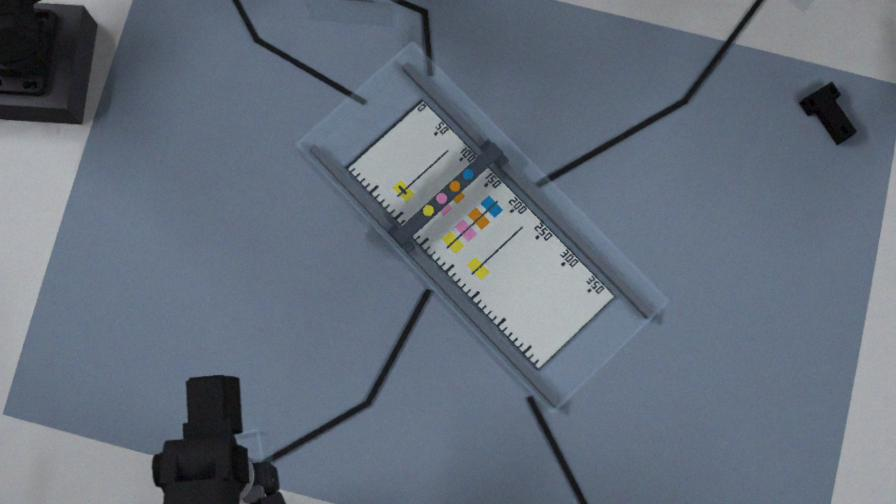

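Scene clock: 85.13 s.
Joint torques (N m): arm1=[-1.55 -7.36 11.03 -0.42 0.15 -0.11] | arm2=[-1.2 -4.13 4.53 2.29 0.18 0.01] | arm3=[-1.44 -8.64 5.46 2.11 -0.07 0.09] | arm4=[0.44 -5.77 10.88 0.01 -0.03 0.07]
Heat: arm1: hottest joint3_rad 42 °C; arm2: hottest joint2_rad 33 °C; arm3: hottest joint1_rad 35 °C; arm4: hottest joint3_rad 35 °C.
Joint velocities: within noise
arm1.joint_positions: joint1_rad=-0.872 joint2_rad=+1.290 joint3_rad=+0.991 joint4_rad=-1.327 joint5_rad=-0.009 joint6_rad=-0.118 hand_little=-1.000 hand_ring=-1.000 hand_middle=+1.000 hand_index=+1.000 hand_thumb_turn=+1.000 hand_thumb_bend=+1.000 hand_force_limit=+0.000 hand_speed=-0.300
arm1.joint_status: not commanded
arm1.hand_stopped_by: target,target,target,target,target,target
arm1.little_load_n: 0.0
arm1.ring_load_n: 0.0
arm1.middle_load_n: 0.0
arm1.index_load_n: 0.0
arm1.thumb_bend_load_n: 0.0
arm1.thumb_turn_load_n: 0.0
arm1.hand: x=+0.4154 y=+0.5016 z=+0.8616 quat_wxyz=(-0.025, -0.865, -0.501, -0.010) (m; scene frame)
arm1.hand_target: x=+0.4042 y=+0.5153 z=+0.8799 quat_wxyz=(+0.000, -0.867, -0.499, +0.000) (m; scene frame)
arm1.hand_status: not commanded
arm2.joint_positions: joint1_rad=+0.667 joint2_rad=+1.475 joint3_rad=+0.967 joint4_rad=-1.050 joint5_rad=-0.020 joint6_rad=-0.112 hand_little=-1.000 hand_ring=-1.000 hand_middle=+1.000 hand_index=+0.999 hand_thumb_turn=+1.000 hand_thumb_bend=+1.000 hand_force_limit=+0.000 hand_speed=-0.300
arm2.joint_status: not commanded
arm2.hand_stopped_by: target,target,target,target,target,target
arm2.little_load_n: 0.0
arm2.ring_load_n: 0.0
arm2.middle_load_n: 0.0
arm2.index_load_n: -7.5
arm2.thumb_bend_load_n: 0.0
arm2.thumb_turn_load_n: 0.0
arm2.hand: x=+0.3729 y=-0.5344 z=+0.8183 quat_wxyz=(-0.003, +0.467, +0.884, -0.010) (m; scene frame)
arm2.hand_target: x=+0.3750 y=-0.5336 z=+0.7937 quat_wxyz=(+0.000, +0.468, +0.884, +0.000) (m; scene frame)
arm2.hand_status: off_target (0.026 m and 1.2 deg from the pose sent, 0.057 m and 2.9 deg at the start)
arm3.joint_positions: joint1_rad=+0.294 joint2_rad=+1.699 joint3_rad=+1.205 joint4_rad=-1.060 joint5_rad=-0.006 joint6_rad=-0.054 hand_little=-1.000 hand_ring=-1.000 hand_middle=+0.999 hand_index=+1.000 hand_thumb_turn=+1.000 hand_thumb_bend=+1.000 hand_force_limit=+0.000 hand_speed=-0.300
arm3.joint_status: not commanded
arm3.hand_stopped_by: target,target,target,target,target,target
arm3.little_load_n: 0.0
arm3.ring_load_n: 0.5
arm3.middle_load_n: -7.5
arm3.index_load_n: 0.0
arm3.thumb_bend_load_n: 0.0
arm3.thumb_turn_load_n: 0.0
arm3.hand: x=-0.2853 y=+0.3042 z=+0.8383 quat_wxyz=(-0.007, +0.863, -0.505, +0.005) (m; scene frame)
arm3.hand_target: x=-0.2855 y=+0.3033 z=+0.8096 quat_wxyz=(+0.000, +0.860, -0.511, +0.000) (m; scene frame)
arm3.hand_status: off_target (0.030 m and 1.3 deg from the pose sent, 0.077 m and 1.1 deg at the start)
arm4.joint_positions: joint1_rad=+0.247 joint2_rad=+1.304 joint3_rad=+0.742 joint4_rad=-1.055 joint5_rad=-0.013 joint6_rad=-0.073 hand_little=-1.000 hand_ring=-1.000 hand_middle=+1.000 hand_index=+1.000 hand_thumb_turn=+1.000 hand_thumb_bend=+1.000 hand_force_limit=+0.000 hand_speed=-0.300
arm4.joint_status: not commanded
arm4.hand_stopped_by: target,target,target,target,target,target
arm4.little_load_n: 0.0
arm4.ring_load_n: 0.0
arm4.middle_load_n: 0.0
arm4.index_load_n: 0.0
arm4.thumb_bend_load_n: 0.0
arm4.thumb_turn_load_n: 0.0
arm4.hand: x=-0.1844 y=-0.4360 z=+0.8540 quat_wxyz=(+0.024, +0.979, +0.200, +0.002) (m; scene frame)
arm4.hand_target: x=-0.1924 y=-0.4186 z=+0.8699 quat_wxyz=(+0.000, +0.979, +0.202, +0.000) (m; scene frame)
arm4.hand_status: not commanded
wait: 0.30 s; at rest by 0.27 s
pictures: none
No camera images: "cameras" was empty.

Scene clock: 86.37 s.
Joint torques (N m): arm1=[-0.62 -7.41 11.1 -0.55 0.23 -0.16] | arm2=[-1.55 -8.82 10.06 -0.5 0.09 -0.02] | arm3=[-1.44 -15.15 11.73 -0.28 -0.07 0.07] | arm4=[0.5 -6.24 10.88 0.03 0 0.09]
Heat: arm1: hottest joint3_rad 42 °C; arm2: hottest joint3_rad 34 °C; arm3: hottest joint3_rad 35 °C; arm4: hottest joint3_rad 35 °C.
move: arm2 off_target; arm3 off_target
Joint velocities: within noise
arm1, arm4: as last shown
arm1.index_load_n: 0.5
arm2.joint_positions: joint1_rad=+0.667 joint2_rad=+1.448 joint3_rad=+1.009 joint4_rad=-1.188 joint5_rad=-0.018 joint6_rad=-0.110 hand_little=-1.000 hand_ring=-1.000 hand_middle=+1.000 hand_index=+1.000 hand_thumb_turn=+1.000 hand_thumb_bend=+1.000 hand_force_limit=+0.000 hand_speed=-0.300
arm2.joint_status: not commanded
arm2.hand_stopped_by: target,target,target,target,target,target
arm2.little_load_n: 0.0
arm2.ring_load_n: 0.0
arm2.middle_load_n: 0.0
arm2.index_load_n: 0.0
arm2.thumb_bend_load_n: 0.0
arm2.thumb_turn_load_n: 0.0
arm2.hand: x=+0.3879 y=-0.5266 z=+0.8470 quat_wxyz=(+0.015, +0.468, +0.883, +0.020) (m; scene frame)
arm2.hand_target: x=+0.3742 y=-0.5341 z=+0.8649 quat_wxyz=(+0.000, +0.468, +0.884, +0.000) (m; scene frame)
arm2.hand_status: off_target (0.024 m and 2.9 deg from the pose sent, 0.047 m and 1.2 deg at the start)
arm3.joint_positions: joint1_rad=+0.294 joint2_rad=+1.685 joint3_rad=+1.229 joint4_rad=-1.175 joint5_rad=-0.006 joint6_rad=-0.053 hand_little=-1.000 hand_ring=-1.000 hand_middle=+1.000 hand_index=+1.000 hand_thumb_turn=+1.000 hand_thumb_bend=+1.000 hand_force_limit=+0.000 hand_speed=-0.300
arm3.joint_status: not commanded
arm3.hand_stopped_by: target,target,target,target,target,target
arm3.little_load_n: 0.0
arm3.ring_load_n: 0.5
arm3.middle_load_n: 0.0
arm3.index_load_n: 0.0
arm3.thumb_bend_load_n: 0.0
arm3.thumb_turn_load_n: 0.0
arm3.hand: x=-0.3025 y=+0.2960 z=+0.8579 quat_wxyz=(+0.025, +0.862, -0.505, -0.016) (m; scene frame)
arm3.hand_target: x=-0.2850 y=+0.3035 z=+0.8802 quat_wxyz=(+0.000, +0.860, -0.511, +0.000) (m; scene frame)
arm3.hand_status: off_target (0.030 m and 3.5 deg from the pose sent, 0.042 m and 1.3 deg at the start)
pictures: cam_sheet

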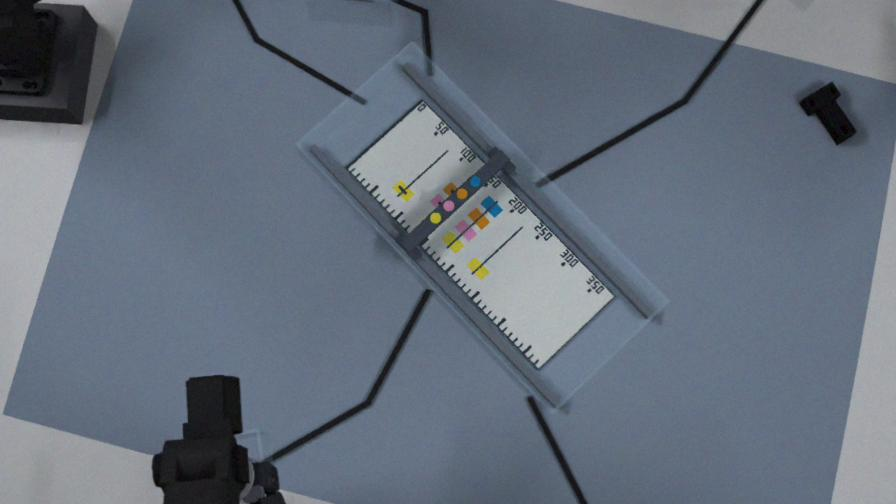

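Scaled by 2.800 from the camera's 896x504 image, which has a finer 1280x720 frame.

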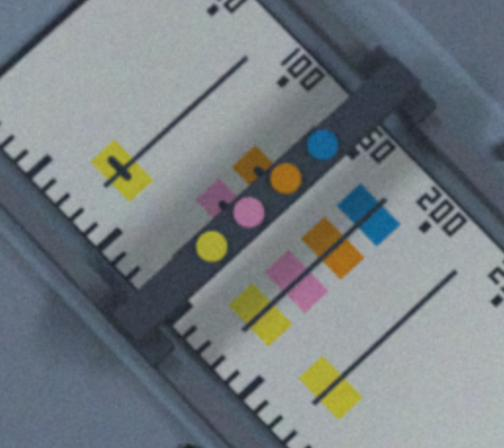

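>>> wait(seconds=2.2, cameras=[])

>>> move(arm1={"target":[0.4035,0.516,0.808,0,0.8665,0.4991,0],"speed":0.12}, arm2={"target":[0.3735,-0.5345,0.792,0,0.4682,0.8837,0],"speed":0.12}, arm3={"target":[-0.2840,0.304,0.808,0,0.8595,-0.5111,0],"speed":0.12}, arm4={"target":[-0.1925,-0.418,0.800,0,0.9793,0.2025,0],"speed":0.12}, cameras=[])

>>> wait(seconds=0.3, cameras=[])

>>> move(arm1={"target":[0.4035,0.516,0.880,0,0.8665,0.4991,0],"speed":0.12}, arm2={"target":[0.3735,-0.5345,0.865,0,0.4682,0.8837,0],"speed":0.12}, arm3={"target":[-0.2840,0.304,0.885,0,0.8595,-0.5111,0],"speed":0.12}, arm4={"target":[-0.1925,-0.418,0.870,0,0.9793,0.2025,0],"speed":0.12}, cameras=["cam_sheet"])

>>> zoom_image(camera="cam_sheet", region=[360, 130, 540, 290])

Scene clock: 89.20 s.
Joint torques (N m): arm1=[-0.79 -7.41 10.95 -0.46 0.19 -0.1] | arm2=[-1.49 -8.82 10.04 -0.55 0.08 -0.03] | arm3=[-1.38 -14.8 11.73 -0.23 -0.09 0.09] | arm4=[-0.09 -6.12 11.03 0.08 0 0.08]
Heat: arm1: hottest joint3_rad 42 °C; arm2: hottest joint3_rad 34 °C; arm3: hottest joint3_rad 35 °C; arm4: hottest joint3_rad 36 °C.
Joint velocities: within noise
arm1.joint_positions: joint1_rad=-0.872 joint2_rad=+1.290 joint3_rad=+0.991 joint4_rad=-1.327 joint5_rad=-0.009 joint6_rad=-0.118 hand_little=-1.000 hand_ring=-1.000 hand_middle=+1.000 hand_index=+1.000 hand_thumb_turn=+1.000 hand_thumb_bend=+1.000 hand_force_limit=+0.000 hand_speed=-0.300
arm1.joint_status: not commanded
arm1.hand_stopped_by: target,target,target,target,target,target
arm1.little_load_n: 0.0
arm1.ring_load_n: 0.0
arm1.middle_load_n: 0.0
arm1.index_load_n: 0.0
arm1.thumb_bend_load_n: 0.0
arm1.thumb_turn_load_n: 0.0
arm1.hand: x=+0.4154 y=+0.5016 z=+0.8616 quat_wxyz=(-0.025, -0.865, -0.501, -0.010) (m; scene frame)
arm1.hand_target: x=+0.4042 y=+0.5153 z=+0.8799 quat_wxyz=(+0.000, -0.867, -0.499, +0.000) (m; scene frame)
arm1.hand_status: not commanded
arm2.joint_positions: joint1_rad=+0.667 joint2_rad=+1.448 joint3_rad=+1.009 joint4_rad=-1.188 joint5_rad=-0.018 joint6_rad=-0.110 hand_little=-1.000 hand_ring=-1.000 hand_middle=+1.000 hand_index=+1.000 hand_thumb_turn=+1.000 hand_thumb_bend=+1.000 hand_force_limit=+0.000 hand_speed=-0.300
arm2.joint_status: not commanded
arm2.hand_stopped_by: target,target,target,target,target,target
arm2.little_load_n: 0.0
arm2.ring_load_n: 0.0
arm2.middle_load_n: 0.0
arm2.index_load_n: 0.0
arm2.thumb_bend_load_n: 0.0
arm2.thumb_turn_load_n: 0.0
arm2.hand: x=+0.3879 y=-0.5266 z=+0.8470 quat_wxyz=(+0.015, +0.468, +0.883, +0.020) (m; scene frame)
arm2.hand_target: x=+0.3742 y=-0.5341 z=+0.8649 quat_wxyz=(+0.000, +0.468, +0.884, +0.000) (m; scene frame)
arm2.hand_status: off_target (0.024 m and 2.9 deg from the pose sent, 0.047 m and 1.2 deg at the start)
arm3.joint_positions: joint1_rad=+0.294 joint2_rad=+1.685 joint3_rad=+1.229 joint4_rad=-1.175 joint5_rad=-0.006 joint6_rad=-0.053 hand_little=-1.000 hand_ring=-1.000 hand_middle=+1.000 hand_index=+1.000 hand_thumb_turn=+1.000 hand_thumb_bend=+1.000 hand_force_limit=+0.000 hand_speed=-0.300
arm3.joint_status: not commanded
arm3.hand_stopped_by: target,target,target,target,target,target
arm3.little_load_n: 0.0
arm3.ring_load_n: 0.0
arm3.middle_load_n: 0.0
arm3.index_load_n: 0.0
arm3.thumb_bend_load_n: 0.0
arm3.thumb_turn_load_n: 0.0
arm3.hand: x=-0.3025 y=+0.2960 z=+0.8579 quat_wxyz=(+0.025, +0.862, -0.505, -0.016) (m; scene frame)
arm3.hand_target: x=-0.2850 y=+0.3035 z=+0.8802 quat_wxyz=(+0.000, +0.860, -0.511, +0.000) (m; scene frame)
arm3.hand_status: off_target (0.030 m and 3.5 deg from the pose sent, 0.042 m and 1.3 deg at the start)
arm4.joint_positions: joint1_rad=+0.247 joint2_rad=+1.304 joint3_rad=+0.742 joint4_rad=-1.055 joint5_rad=-0.013 joint6_rad=-0.073 hand_little=-1.000 hand_ring=-1.000 hand_middle=+1.000 hand_index=+1.000 hand_thumb_turn=+1.000 hand_thumb_bend=+1.000 hand_force_limit=+0.000 hand_speed=-0.300
arm4.joint_status: not commanded
arm4.hand_stopped_by: target,target,target,target,target,target
arm4.little_load_n: 0.0
arm4.ring_load_n: 0.0
arm4.middle_load_n: 0.0
arm4.index_load_n: 0.0
arm4.thumb_bend_load_n: 0.0
arm4.thumb_turn_load_n: 0.0
arm4.hand: x=-0.1844 y=-0.4360 z=+0.8540 quat_wxyz=(+0.024, +0.979, +0.200, +0.002) (m; scene frame)
arm4.hand_target: x=-0.1924 y=-0.4186 z=+0.8699 quat_wxyz=(+0.000, +0.979, +0.202, +0.000) (m; scene frame)
arm4.hand_status: not commanded
wait: 2.20 s; at rest from the start
pictures: none
No camera images: "cameras" was empty.

Scene clock: 90.33 s.
Joint torques (N m): arm1=[-1.38 -3.55 3.97 2.24 0.24 -0.17] | arm2=[-1.03 -4.01 4.57 2.28 0.18 0.01] | arm3=[-1.55 -9.17 5.37 2 -0.06 0.08] | arm4=[0.97 -1.44 4.34 3.22 0.07 0.11]
Heat: arm1: hottest joint3_rad 42 °C; arm2: hottest joint3_rad 34 °C; arm3: hottest joint3_rad 35 °C; arm4: hottest joint3_rad 35 °C.
move: arm1 off_target; arm2 off_target; arm3 off_target; arm4 off_target
Joint velocities: within noise
arm1.joint_positions: joint1_rad=-0.872 joint2_rad=+1.293 joint3_rad=+0.944 joint4_rad=-1.191 joint5_rad=-0.010 joint6_rad=-0.119 hand_little=-1.000 hand_ring=-1.000 hand_middle=+0.999 hand_index=+1.000 hand_thumb_turn=+1.000 hand_thumb_bend=+1.000 hand_force_limit=+0.000 hand_speed=-0.300
arm1.joint_status: not commanded
arm1.hand_stopped_by: target,target,target,target,target,target
arm1.little_load_n: 0.0
arm1.ring_load_n: 0.0
arm1.middle_load_n: -6.5
arm1.index_load_n: 0.0
arm1.thumb_bend_load_n: 0.0
arm1.thumb_turn_load_n: 0.0
arm1.hand: x=+0.4009 y=+0.5126 z=+0.8381 quat_wxyz=(+0.015, -0.865, -0.501, +0.007) (m; scene frame)
arm1.hand_target: x=+0.4053 y=+0.5145 z=+0.8102 quat_wxyz=(+0.000, -0.866, -0.499, +0.000) (m; scene frame)
arm1.hand_status: off_target (0.030 m and 1.9 deg from the pose sent, 0.057 m and 3.1 deg at the start)
arm2.joint_positions: joint1_rad=+0.667 joint2_rad=+1.474 joint3_rad=+0.966 joint4_rad=-1.048 joint5_rad=-0.020 joint6_rad=-0.111 hand_little=-1.000 hand_ring=-1.000 hand_middle=+1.000 hand_index=+0.999 hand_thumb_turn=+1.000 hand_thumb_bend=+1.000 hand_force_limit=+0.000 hand_speed=-0.300
arm2.joint_status: not commanded
arm2.hand_stopped_by: target,target,target,target,target,target
arm2.little_load_n: 0.0
arm2.ring_load_n: 0.0
arm2.middle_load_n: 0.5
arm2.index_load_n: -7.0
arm2.thumb_bend_load_n: 0.0
arm2.thumb_turn_load_n: 0.0
arm2.hand: x=+0.3726 y=-0.5346 z=+0.8182 quat_wxyz=(-0.004, +0.467, +0.884, -0.010) (m; scene frame)
arm2.hand_target: x=+0.3748 y=-0.5337 z=+0.7937 quat_wxyz=(+0.000, +0.468, +0.884, +0.000) (m; scene frame)
arm2.hand_status: off_target (0.026 m and 1.3 deg from the pose sent, 0.057 m and 2.9 deg at the start)
arm3.joint_positions: joint1_rad=+0.294 joint2_rad=+1.700 joint3_rad=+1.208 joint4_rad=-1.054 joint5_rad=-0.007 joint6_rad=-0.053 hand_little=-1.000 hand_ring=-1.000 hand_middle=+0.999 hand_index=+1.000 hand_thumb_turn=+1.000 hand_thumb_bend=+1.000 hand_force_limit=+0.000 hand_speed=-0.300
arm3.joint_status: not commanded
arm3.hand_stopped_by: target,target,target,target,target,target
arm3.little_load_n: 0.0
arm3.ring_load_n: 0.0
arm3.middle_load_n: -6.5
arm3.index_load_n: 0.0
arm3.thumb_bend_load_n: 0.0
arm3.thumb_turn_load_n: 0.0
arm3.hand: x=-0.2830 y=+0.3055 z=+0.8378 quat_wxyz=(-0.010, +0.863, -0.505, +0.007) (m; scene frame)
arm3.hand_target: x=-0.2854 y=+0.3034 z=+0.8095 quat_wxyz=(+0.000, +0.860, -0.511, +0.000) (m; scene frame)
arm3.hand_status: off_target (0.030 m and 1.6 deg from the pose sent, 0.054 m and 3.5 deg at the start)
arm4.joint_positions: joint1_rad=+0.247 joint2_rad=+1.362 joint3_rad=+0.723 joint4_rad=-0.922 joint5_rad=-0.014 joint6_rad=-0.077 hand_little=-1.000 hand_ring=-1.000 hand_middle=+1.000 hand_index=+0.999 hand_thumb_turn=+1.000 hand_thumb_bend=+1.000 hand_force_limit=+0.000 hand_speed=-0.300
arm4.joint_status: not commanded
arm4.hand_stopped_by: target,target,target,target,target,target
arm4.little_load_n: 0.0
arm4.ring_load_n: 0.0
arm4.middle_load_n: 0.0
arm4.index_load_n: -7.5
arm4.thumb_bend_load_n: 0.0
arm4.thumb_turn_load_n: 0.0
arm4.hand: x=-0.1908 y=-0.4168 z=+0.8273 quat_wxyz=(-0.004, +0.979, +0.203, -0.003) (m; scene frame)
arm4.hand_target: x=-0.1915 y=-0.4199 z=+0.8030 quat_wxyz=(+0.000, +0.979, +0.202, +0.000) (m; scene frame)
arm4.hand_status: off_target (0.027 m and 0.5 deg from the pose sent, 0.057 m and 2.7 deg at the start)
pictures: none
No camera images: "cameras" was empty.

Scene clock: 90.63 s.
Joint torques (N m): arm1=[0.15 -2.08 3.79 1.89 0.21 -0.14] | arm2=[-1.03 -4.01 4.51 2.3 0.15 0.01] | arm3=[-1.26 -9.11 5.27 1.89 -0.08 0.1] | arm4=[0.44 -1.14 4.34 3.25 0.08 0.13]
Heat: arm1: hottest joint3_rad 42 °C; arm2: hottest joint3_rad 34 °C; arm3: hottest joint3_rad 35 °C; arm4: hottest joint3_rad 35 °C.
Joint velocities: within noise
arm1.joint_positions: joint1_rad=-0.872 joint2_rad=+1.293 joint3_rad=+0.944 joint4_rad=-1.191 joint5_rad=-0.010 joint6_rad=-0.119 hand_little=-1.000 hand_ring=-1.000 hand_middle=+0.999 hand_index=+1.000 hand_thumb_turn=+1.000 hand_thumb_bend=+1.000 hand_force_limit=+0.000 hand_speed=-0.300
arm1.joint_status: not commanded
arm1.hand_stopped_by: target,target,target,target,target,target
arm1.little_load_n: 0.0
arm1.ring_load_n: 0.0
arm1.middle_load_n: -6.5
arm1.index_load_n: 0.0
arm1.thumb_bend_load_n: 0.0
arm1.thumb_turn_load_n: 0.0
arm1.hand: x=+0.4009 y=+0.5126 z=+0.8381 quat_wxyz=(+0.015, -0.865, -0.501, +0.007) (m; scene frame)
arm1.hand_target: x=+0.4053 y=+0.5145 z=+0.8102 quat_wxyz=(+0.000, -0.866, -0.499, +0.000) (m; scene frame)
arm1.hand_status: off_target (0.030 m and 1.9 deg from the pose sent, 0.057 m and 3.1 deg at the start)
arm2.joint_positions: joint1_rad=+0.667 joint2_rad=+1.474 joint3_rad=+0.966 joint4_rad=-1.048 joint5_rad=-0.020 joint6_rad=-0.111 hand_little=-1.000 hand_ring=-1.000 hand_middle=+1.000 hand_index=+0.999 hand_thumb_turn=+1.000 hand_thumb_bend=+1.000 hand_force_limit=+0.000 hand_speed=-0.300
arm2.joint_status: not commanded
arm2.hand_stopped_by: target,target,target,target,target,target
arm2.little_load_n: 0.0
arm2.ring_load_n: 0.0
arm2.middle_load_n: 0.0
arm2.index_load_n: -7.0
arm2.thumb_bend_load_n: 0.0
arm2.thumb_turn_load_n: 0.0
arm2.hand: x=+0.3726 y=-0.5346 z=+0.8182 quat_wxyz=(-0.004, +0.467, +0.884, -0.010) (m; scene frame)
arm2.hand_target: x=+0.3748 y=-0.5337 z=+0.7937 quat_wxyz=(+0.000, +0.468, +0.884, +0.000) (m; scene frame)
arm2.hand_status: off_target (0.026 m and 1.3 deg from the pose sent, 0.057 m and 2.9 deg at the start)
arm3.joint_positions: joint1_rad=+0.294 joint2_rad=+1.700 joint3_rad=+1.208 joint4_rad=-1.054 joint5_rad=-0.007 joint6_rad=-0.053 hand_little=-1.000 hand_ring=-1.000 hand_middle=+0.999 hand_index=+1.000 hand_thumb_turn=+1.000 hand_thumb_bend=+1.000 hand_force_limit=+0.000 hand_speed=-0.300
arm3.joint_status: not commanded
arm3.hand_stopped_by: target,target,target,target,target,target
arm3.little_load_n: 0.0
arm3.ring_load_n: 0.0
arm3.middle_load_n: -6.5
arm3.index_load_n: 0.0
arm3.thumb_bend_load_n: 0.0
arm3.thumb_turn_load_n: 0.0
arm3.hand: x=-0.2830 y=+0.3055 z=+0.8378 quat_wxyz=(-0.010, +0.863, -0.505, +0.007) (m; scene frame)
arm3.hand_target: x=-0.2854 y=+0.3034 z=+0.8095 quat_wxyz=(+0.000, +0.860, -0.511, +0.000) (m; scene frame)
arm3.hand_status: off_target (0.030 m and 1.6 deg from the pose sent, 0.054 m and 3.5 deg at the start)
arm4.joint_positions: joint1_rad=+0.247 joint2_rad=+1.362 joint3_rad=+0.723 joint4_rad=-0.922 joint5_rad=-0.014 joint6_rad=-0.077 hand_little=-1.000 hand_ring=-1.000 hand_middle=+1.000 hand_index=+0.999 hand_thumb_turn=+1.000 hand_thumb_bend=+1.000 hand_force_limit=+0.000 hand_speed=-0.300
arm4.joint_status: not commanded
arm4.hand_stopped_by: target,target,target,target,target,target
arm4.little_load_n: 0.0
arm4.ring_load_n: 0.0
arm4.middle_load_n: 0.0
arm4.index_load_n: -7.5
arm4.thumb_bend_load_n: -0.5
arm4.thumb_turn_load_n: 0.0
arm4.hand: x=-0.1908 y=-0.4168 z=+0.8273 quat_wxyz=(-0.004, +0.979, +0.203, -0.003) (m; scene frame)
arm4.hand_target: x=-0.1915 y=-0.4199 z=+0.8030 quat_wxyz=(+0.000, +0.979, +0.202, +0.000) (m; scene frame)
arm4.hand_status: off_target (0.027 m and 0.5 deg from the pose sent, 0.057 m and 2.7 deg at the start)
wait: 0.30 s; at rest by 0.27 s
pictures: none
No camera images: "cameras" was empty.

Scene clock: 91.90 s.
Joint torques (N m): arm1=[-0.56 -7.06 11.11 -0.38 0.13 -0.1] | arm2=[-1.44 -8.82 9.81 -0.49 0.07 -0.03] | arm3=[-1.55 -14.45 11.69 -0.39 -0.07 0.07] | arm4=[0.32 -6.07 10.76 0.05 -0.03 0.1]
Heat: arm1: hottest joint3_rad 42 °C; arm2: hottest joint3_rad 34 °C; arm3: hottest joint3_rad 35 °C; arm4: hottest joint3_rad 36 °C.
move: arm1 off_target; arm2 off_target; arm3 off_target; arm4 off_target
Joint velocities: within noise
arm1.joint_positions: joint1_rad=-0.872 joint2_rad=+1.290 joint3_rad=+0.992 joint4_rad=-1.327 joint5_rad=-0.009 joint6_rad=-0.119 hand_little=-1.000 hand_ring=-1.000 hand_middle=+1.000 hand_index=+1.000 hand_thumb_turn=+1.000 hand_thumb_bend=+1.000 hand_force_limit=+0.000 hand_speed=-0.300
arm1.joint_status: not commanded
arm1.hand_stopped_by: target,target,target,target,target,target
arm1.little_load_n: 0.0
arm1.ring_load_n: 0.0
arm1.middle_load_n: 0.0
arm1.index_load_n: 0.0
arm1.thumb_bend_load_n: 0.0
arm1.thumb_turn_load_n: 0.0
arm1.hand: x=+0.4153 y=+0.5017 z=+0.8617 quat_wxyz=(-0.025, -0.865, -0.501, -0.010) (m; scene frame)
arm1.hand_target: x=+0.4042 y=+0.5153 z=+0.8799 quat_wxyz=(+0.000, -0.866, -0.499, +0.000) (m; scene frame)
arm1.hand_status: off_target (0.026 m and 3.1 deg from the pose sent, 0.042 m and 1.9 deg at the start)
arm2.joint_positions: joint1_rad=+0.668 joint2_rad=+1.448 joint3_rad=+1.009 joint4_rad=-1.188 joint5_rad=-0.018 joint6_rad=-0.110 hand_little=-1.000 hand_ring=-1.000 hand_middle=+1.000 hand_index=+1.000 hand_thumb_turn=+1.000 hand_thumb_bend=+1.000 hand_force_limit=+0.000 hand_speed=-0.300
arm2.joint_status: not commanded
arm2.hand_stopped_by: target,target,target,target,target,target
arm2.little_load_n: 0.0
arm2.ring_load_n: 0.0
arm2.middle_load_n: 0.0
arm2.index_load_n: 0.0
arm2.thumb_bend_load_n: 0.0
arm2.thumb_turn_load_n: 0.0
arm2.hand: x=+0.3880 y=-0.5267 z=+0.8471 quat_wxyz=(+0.015, +0.468, +0.883, +0.020) (m; scene frame)
arm2.hand_target: x=+0.3743 y=-0.5342 z=+0.8650 quat_wxyz=(+0.000, +0.468, +0.884, +0.000) (m; scene frame)
arm2.hand_status: off_target (0.024 m and 2.9 deg from the pose sent, 0.047 m and 1.3 deg at the start)
arm3.joint_positions: joint1_rad=+0.294 joint2_rad=+1.678 joint3_rad=+1.239 joint4_rad=-1.187 joint5_rad=-0.007 joint6_rad=-0.052 hand_little=-1.000 hand_ring=-1.000 hand_middle=+1.000 hand_index=+1.000 hand_thumb_turn=+1.000 hand_thumb_bend=+1.000 hand_force_limit=+0.000 hand_speed=-0.300
arm3.joint_status: not commanded
arm3.hand_stopped_by: target,target,target,target,target,target
arm3.little_load_n: 0.0
arm3.ring_load_n: 0.0
arm3.middle_load_n: 0.0
arm3.index_load_n: 0.0
arm3.thumb_bend_load_n: 0.0
arm3.thumb_turn_load_n: 0.0
arm3.hand: x=-0.3015 y=+0.2966 z=+0.8639 quat_wxyz=(+0.023, +0.862, -0.506, -0.015) (m; scene frame)
arm3.hand_target: x=-0.2849 y=+0.3036 z=+0.8851 quat_wxyz=(+0.000, +0.860, -0.511, +0.000) (m; scene frame)
arm3.hand_status: off_target (0.028 m and 3.3 deg from the pose sent, 0.047 m and 1.6 deg at the start)
arm4.joint_positions: joint1_rad=+0.248 joint2_rad=+1.304 joint3_rad=+0.742 joint4_rad=-1.055 joint5_rad=-0.012 joint6_rad=-0.074 hand_little=-1.000 hand_ring=-1.000 hand_middle=+1.000 hand_index=+1.000 hand_thumb_turn=+1.000 hand_thumb_bend=+1.000 hand_force_limit=+0.000 hand_speed=-0.300
arm4.joint_status: not commanded
arm4.hand_stopped_by: target,target,target,target,target,target
arm4.little_load_n: 0.0
arm4.ring_load_n: 0.0
arm4.middle_load_n: 0.0
arm4.index_load_n: 0.0
arm4.thumb_bend_load_n: 0.0
arm4.thumb_turn_load_n: 0.0
arm4.hand: x=-0.1842 y=-0.4362 z=+0.8538 quat_wxyz=(+0.024, +0.979, +0.201, +0.002) (m; scene frame)
arm4.hand_target: x=-0.1923 y=-0.4187 z=+0.8698 quat_wxyz=(+0.000, +0.979, +0.203, +0.000) (m; scene frame)
arm4.hand_status: off_target (0.026 m and 2.7 deg from the pose sent, 0.043 m and 0.5 deg at the start)
pictures: cam_sheet

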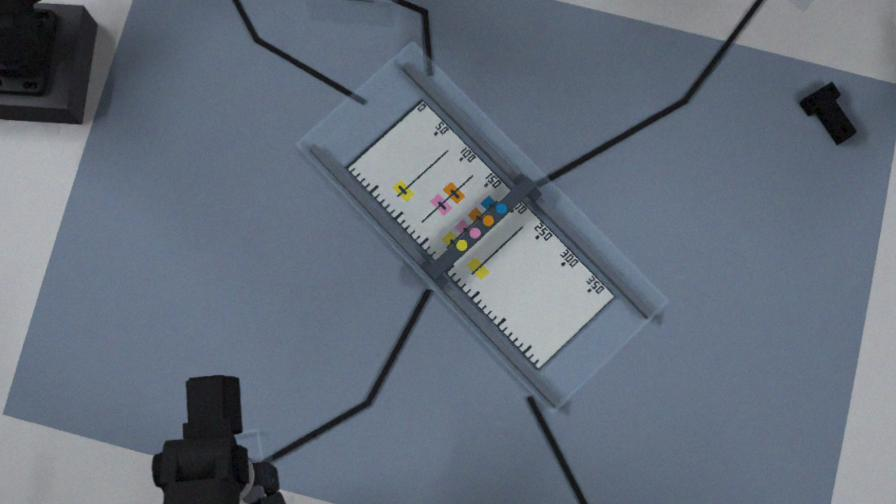

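Scaled by 2.800 from the camera's 896x504 image, which has a finer 1280x720 frame.

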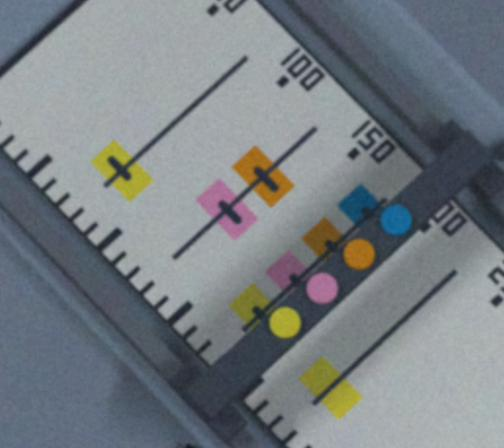

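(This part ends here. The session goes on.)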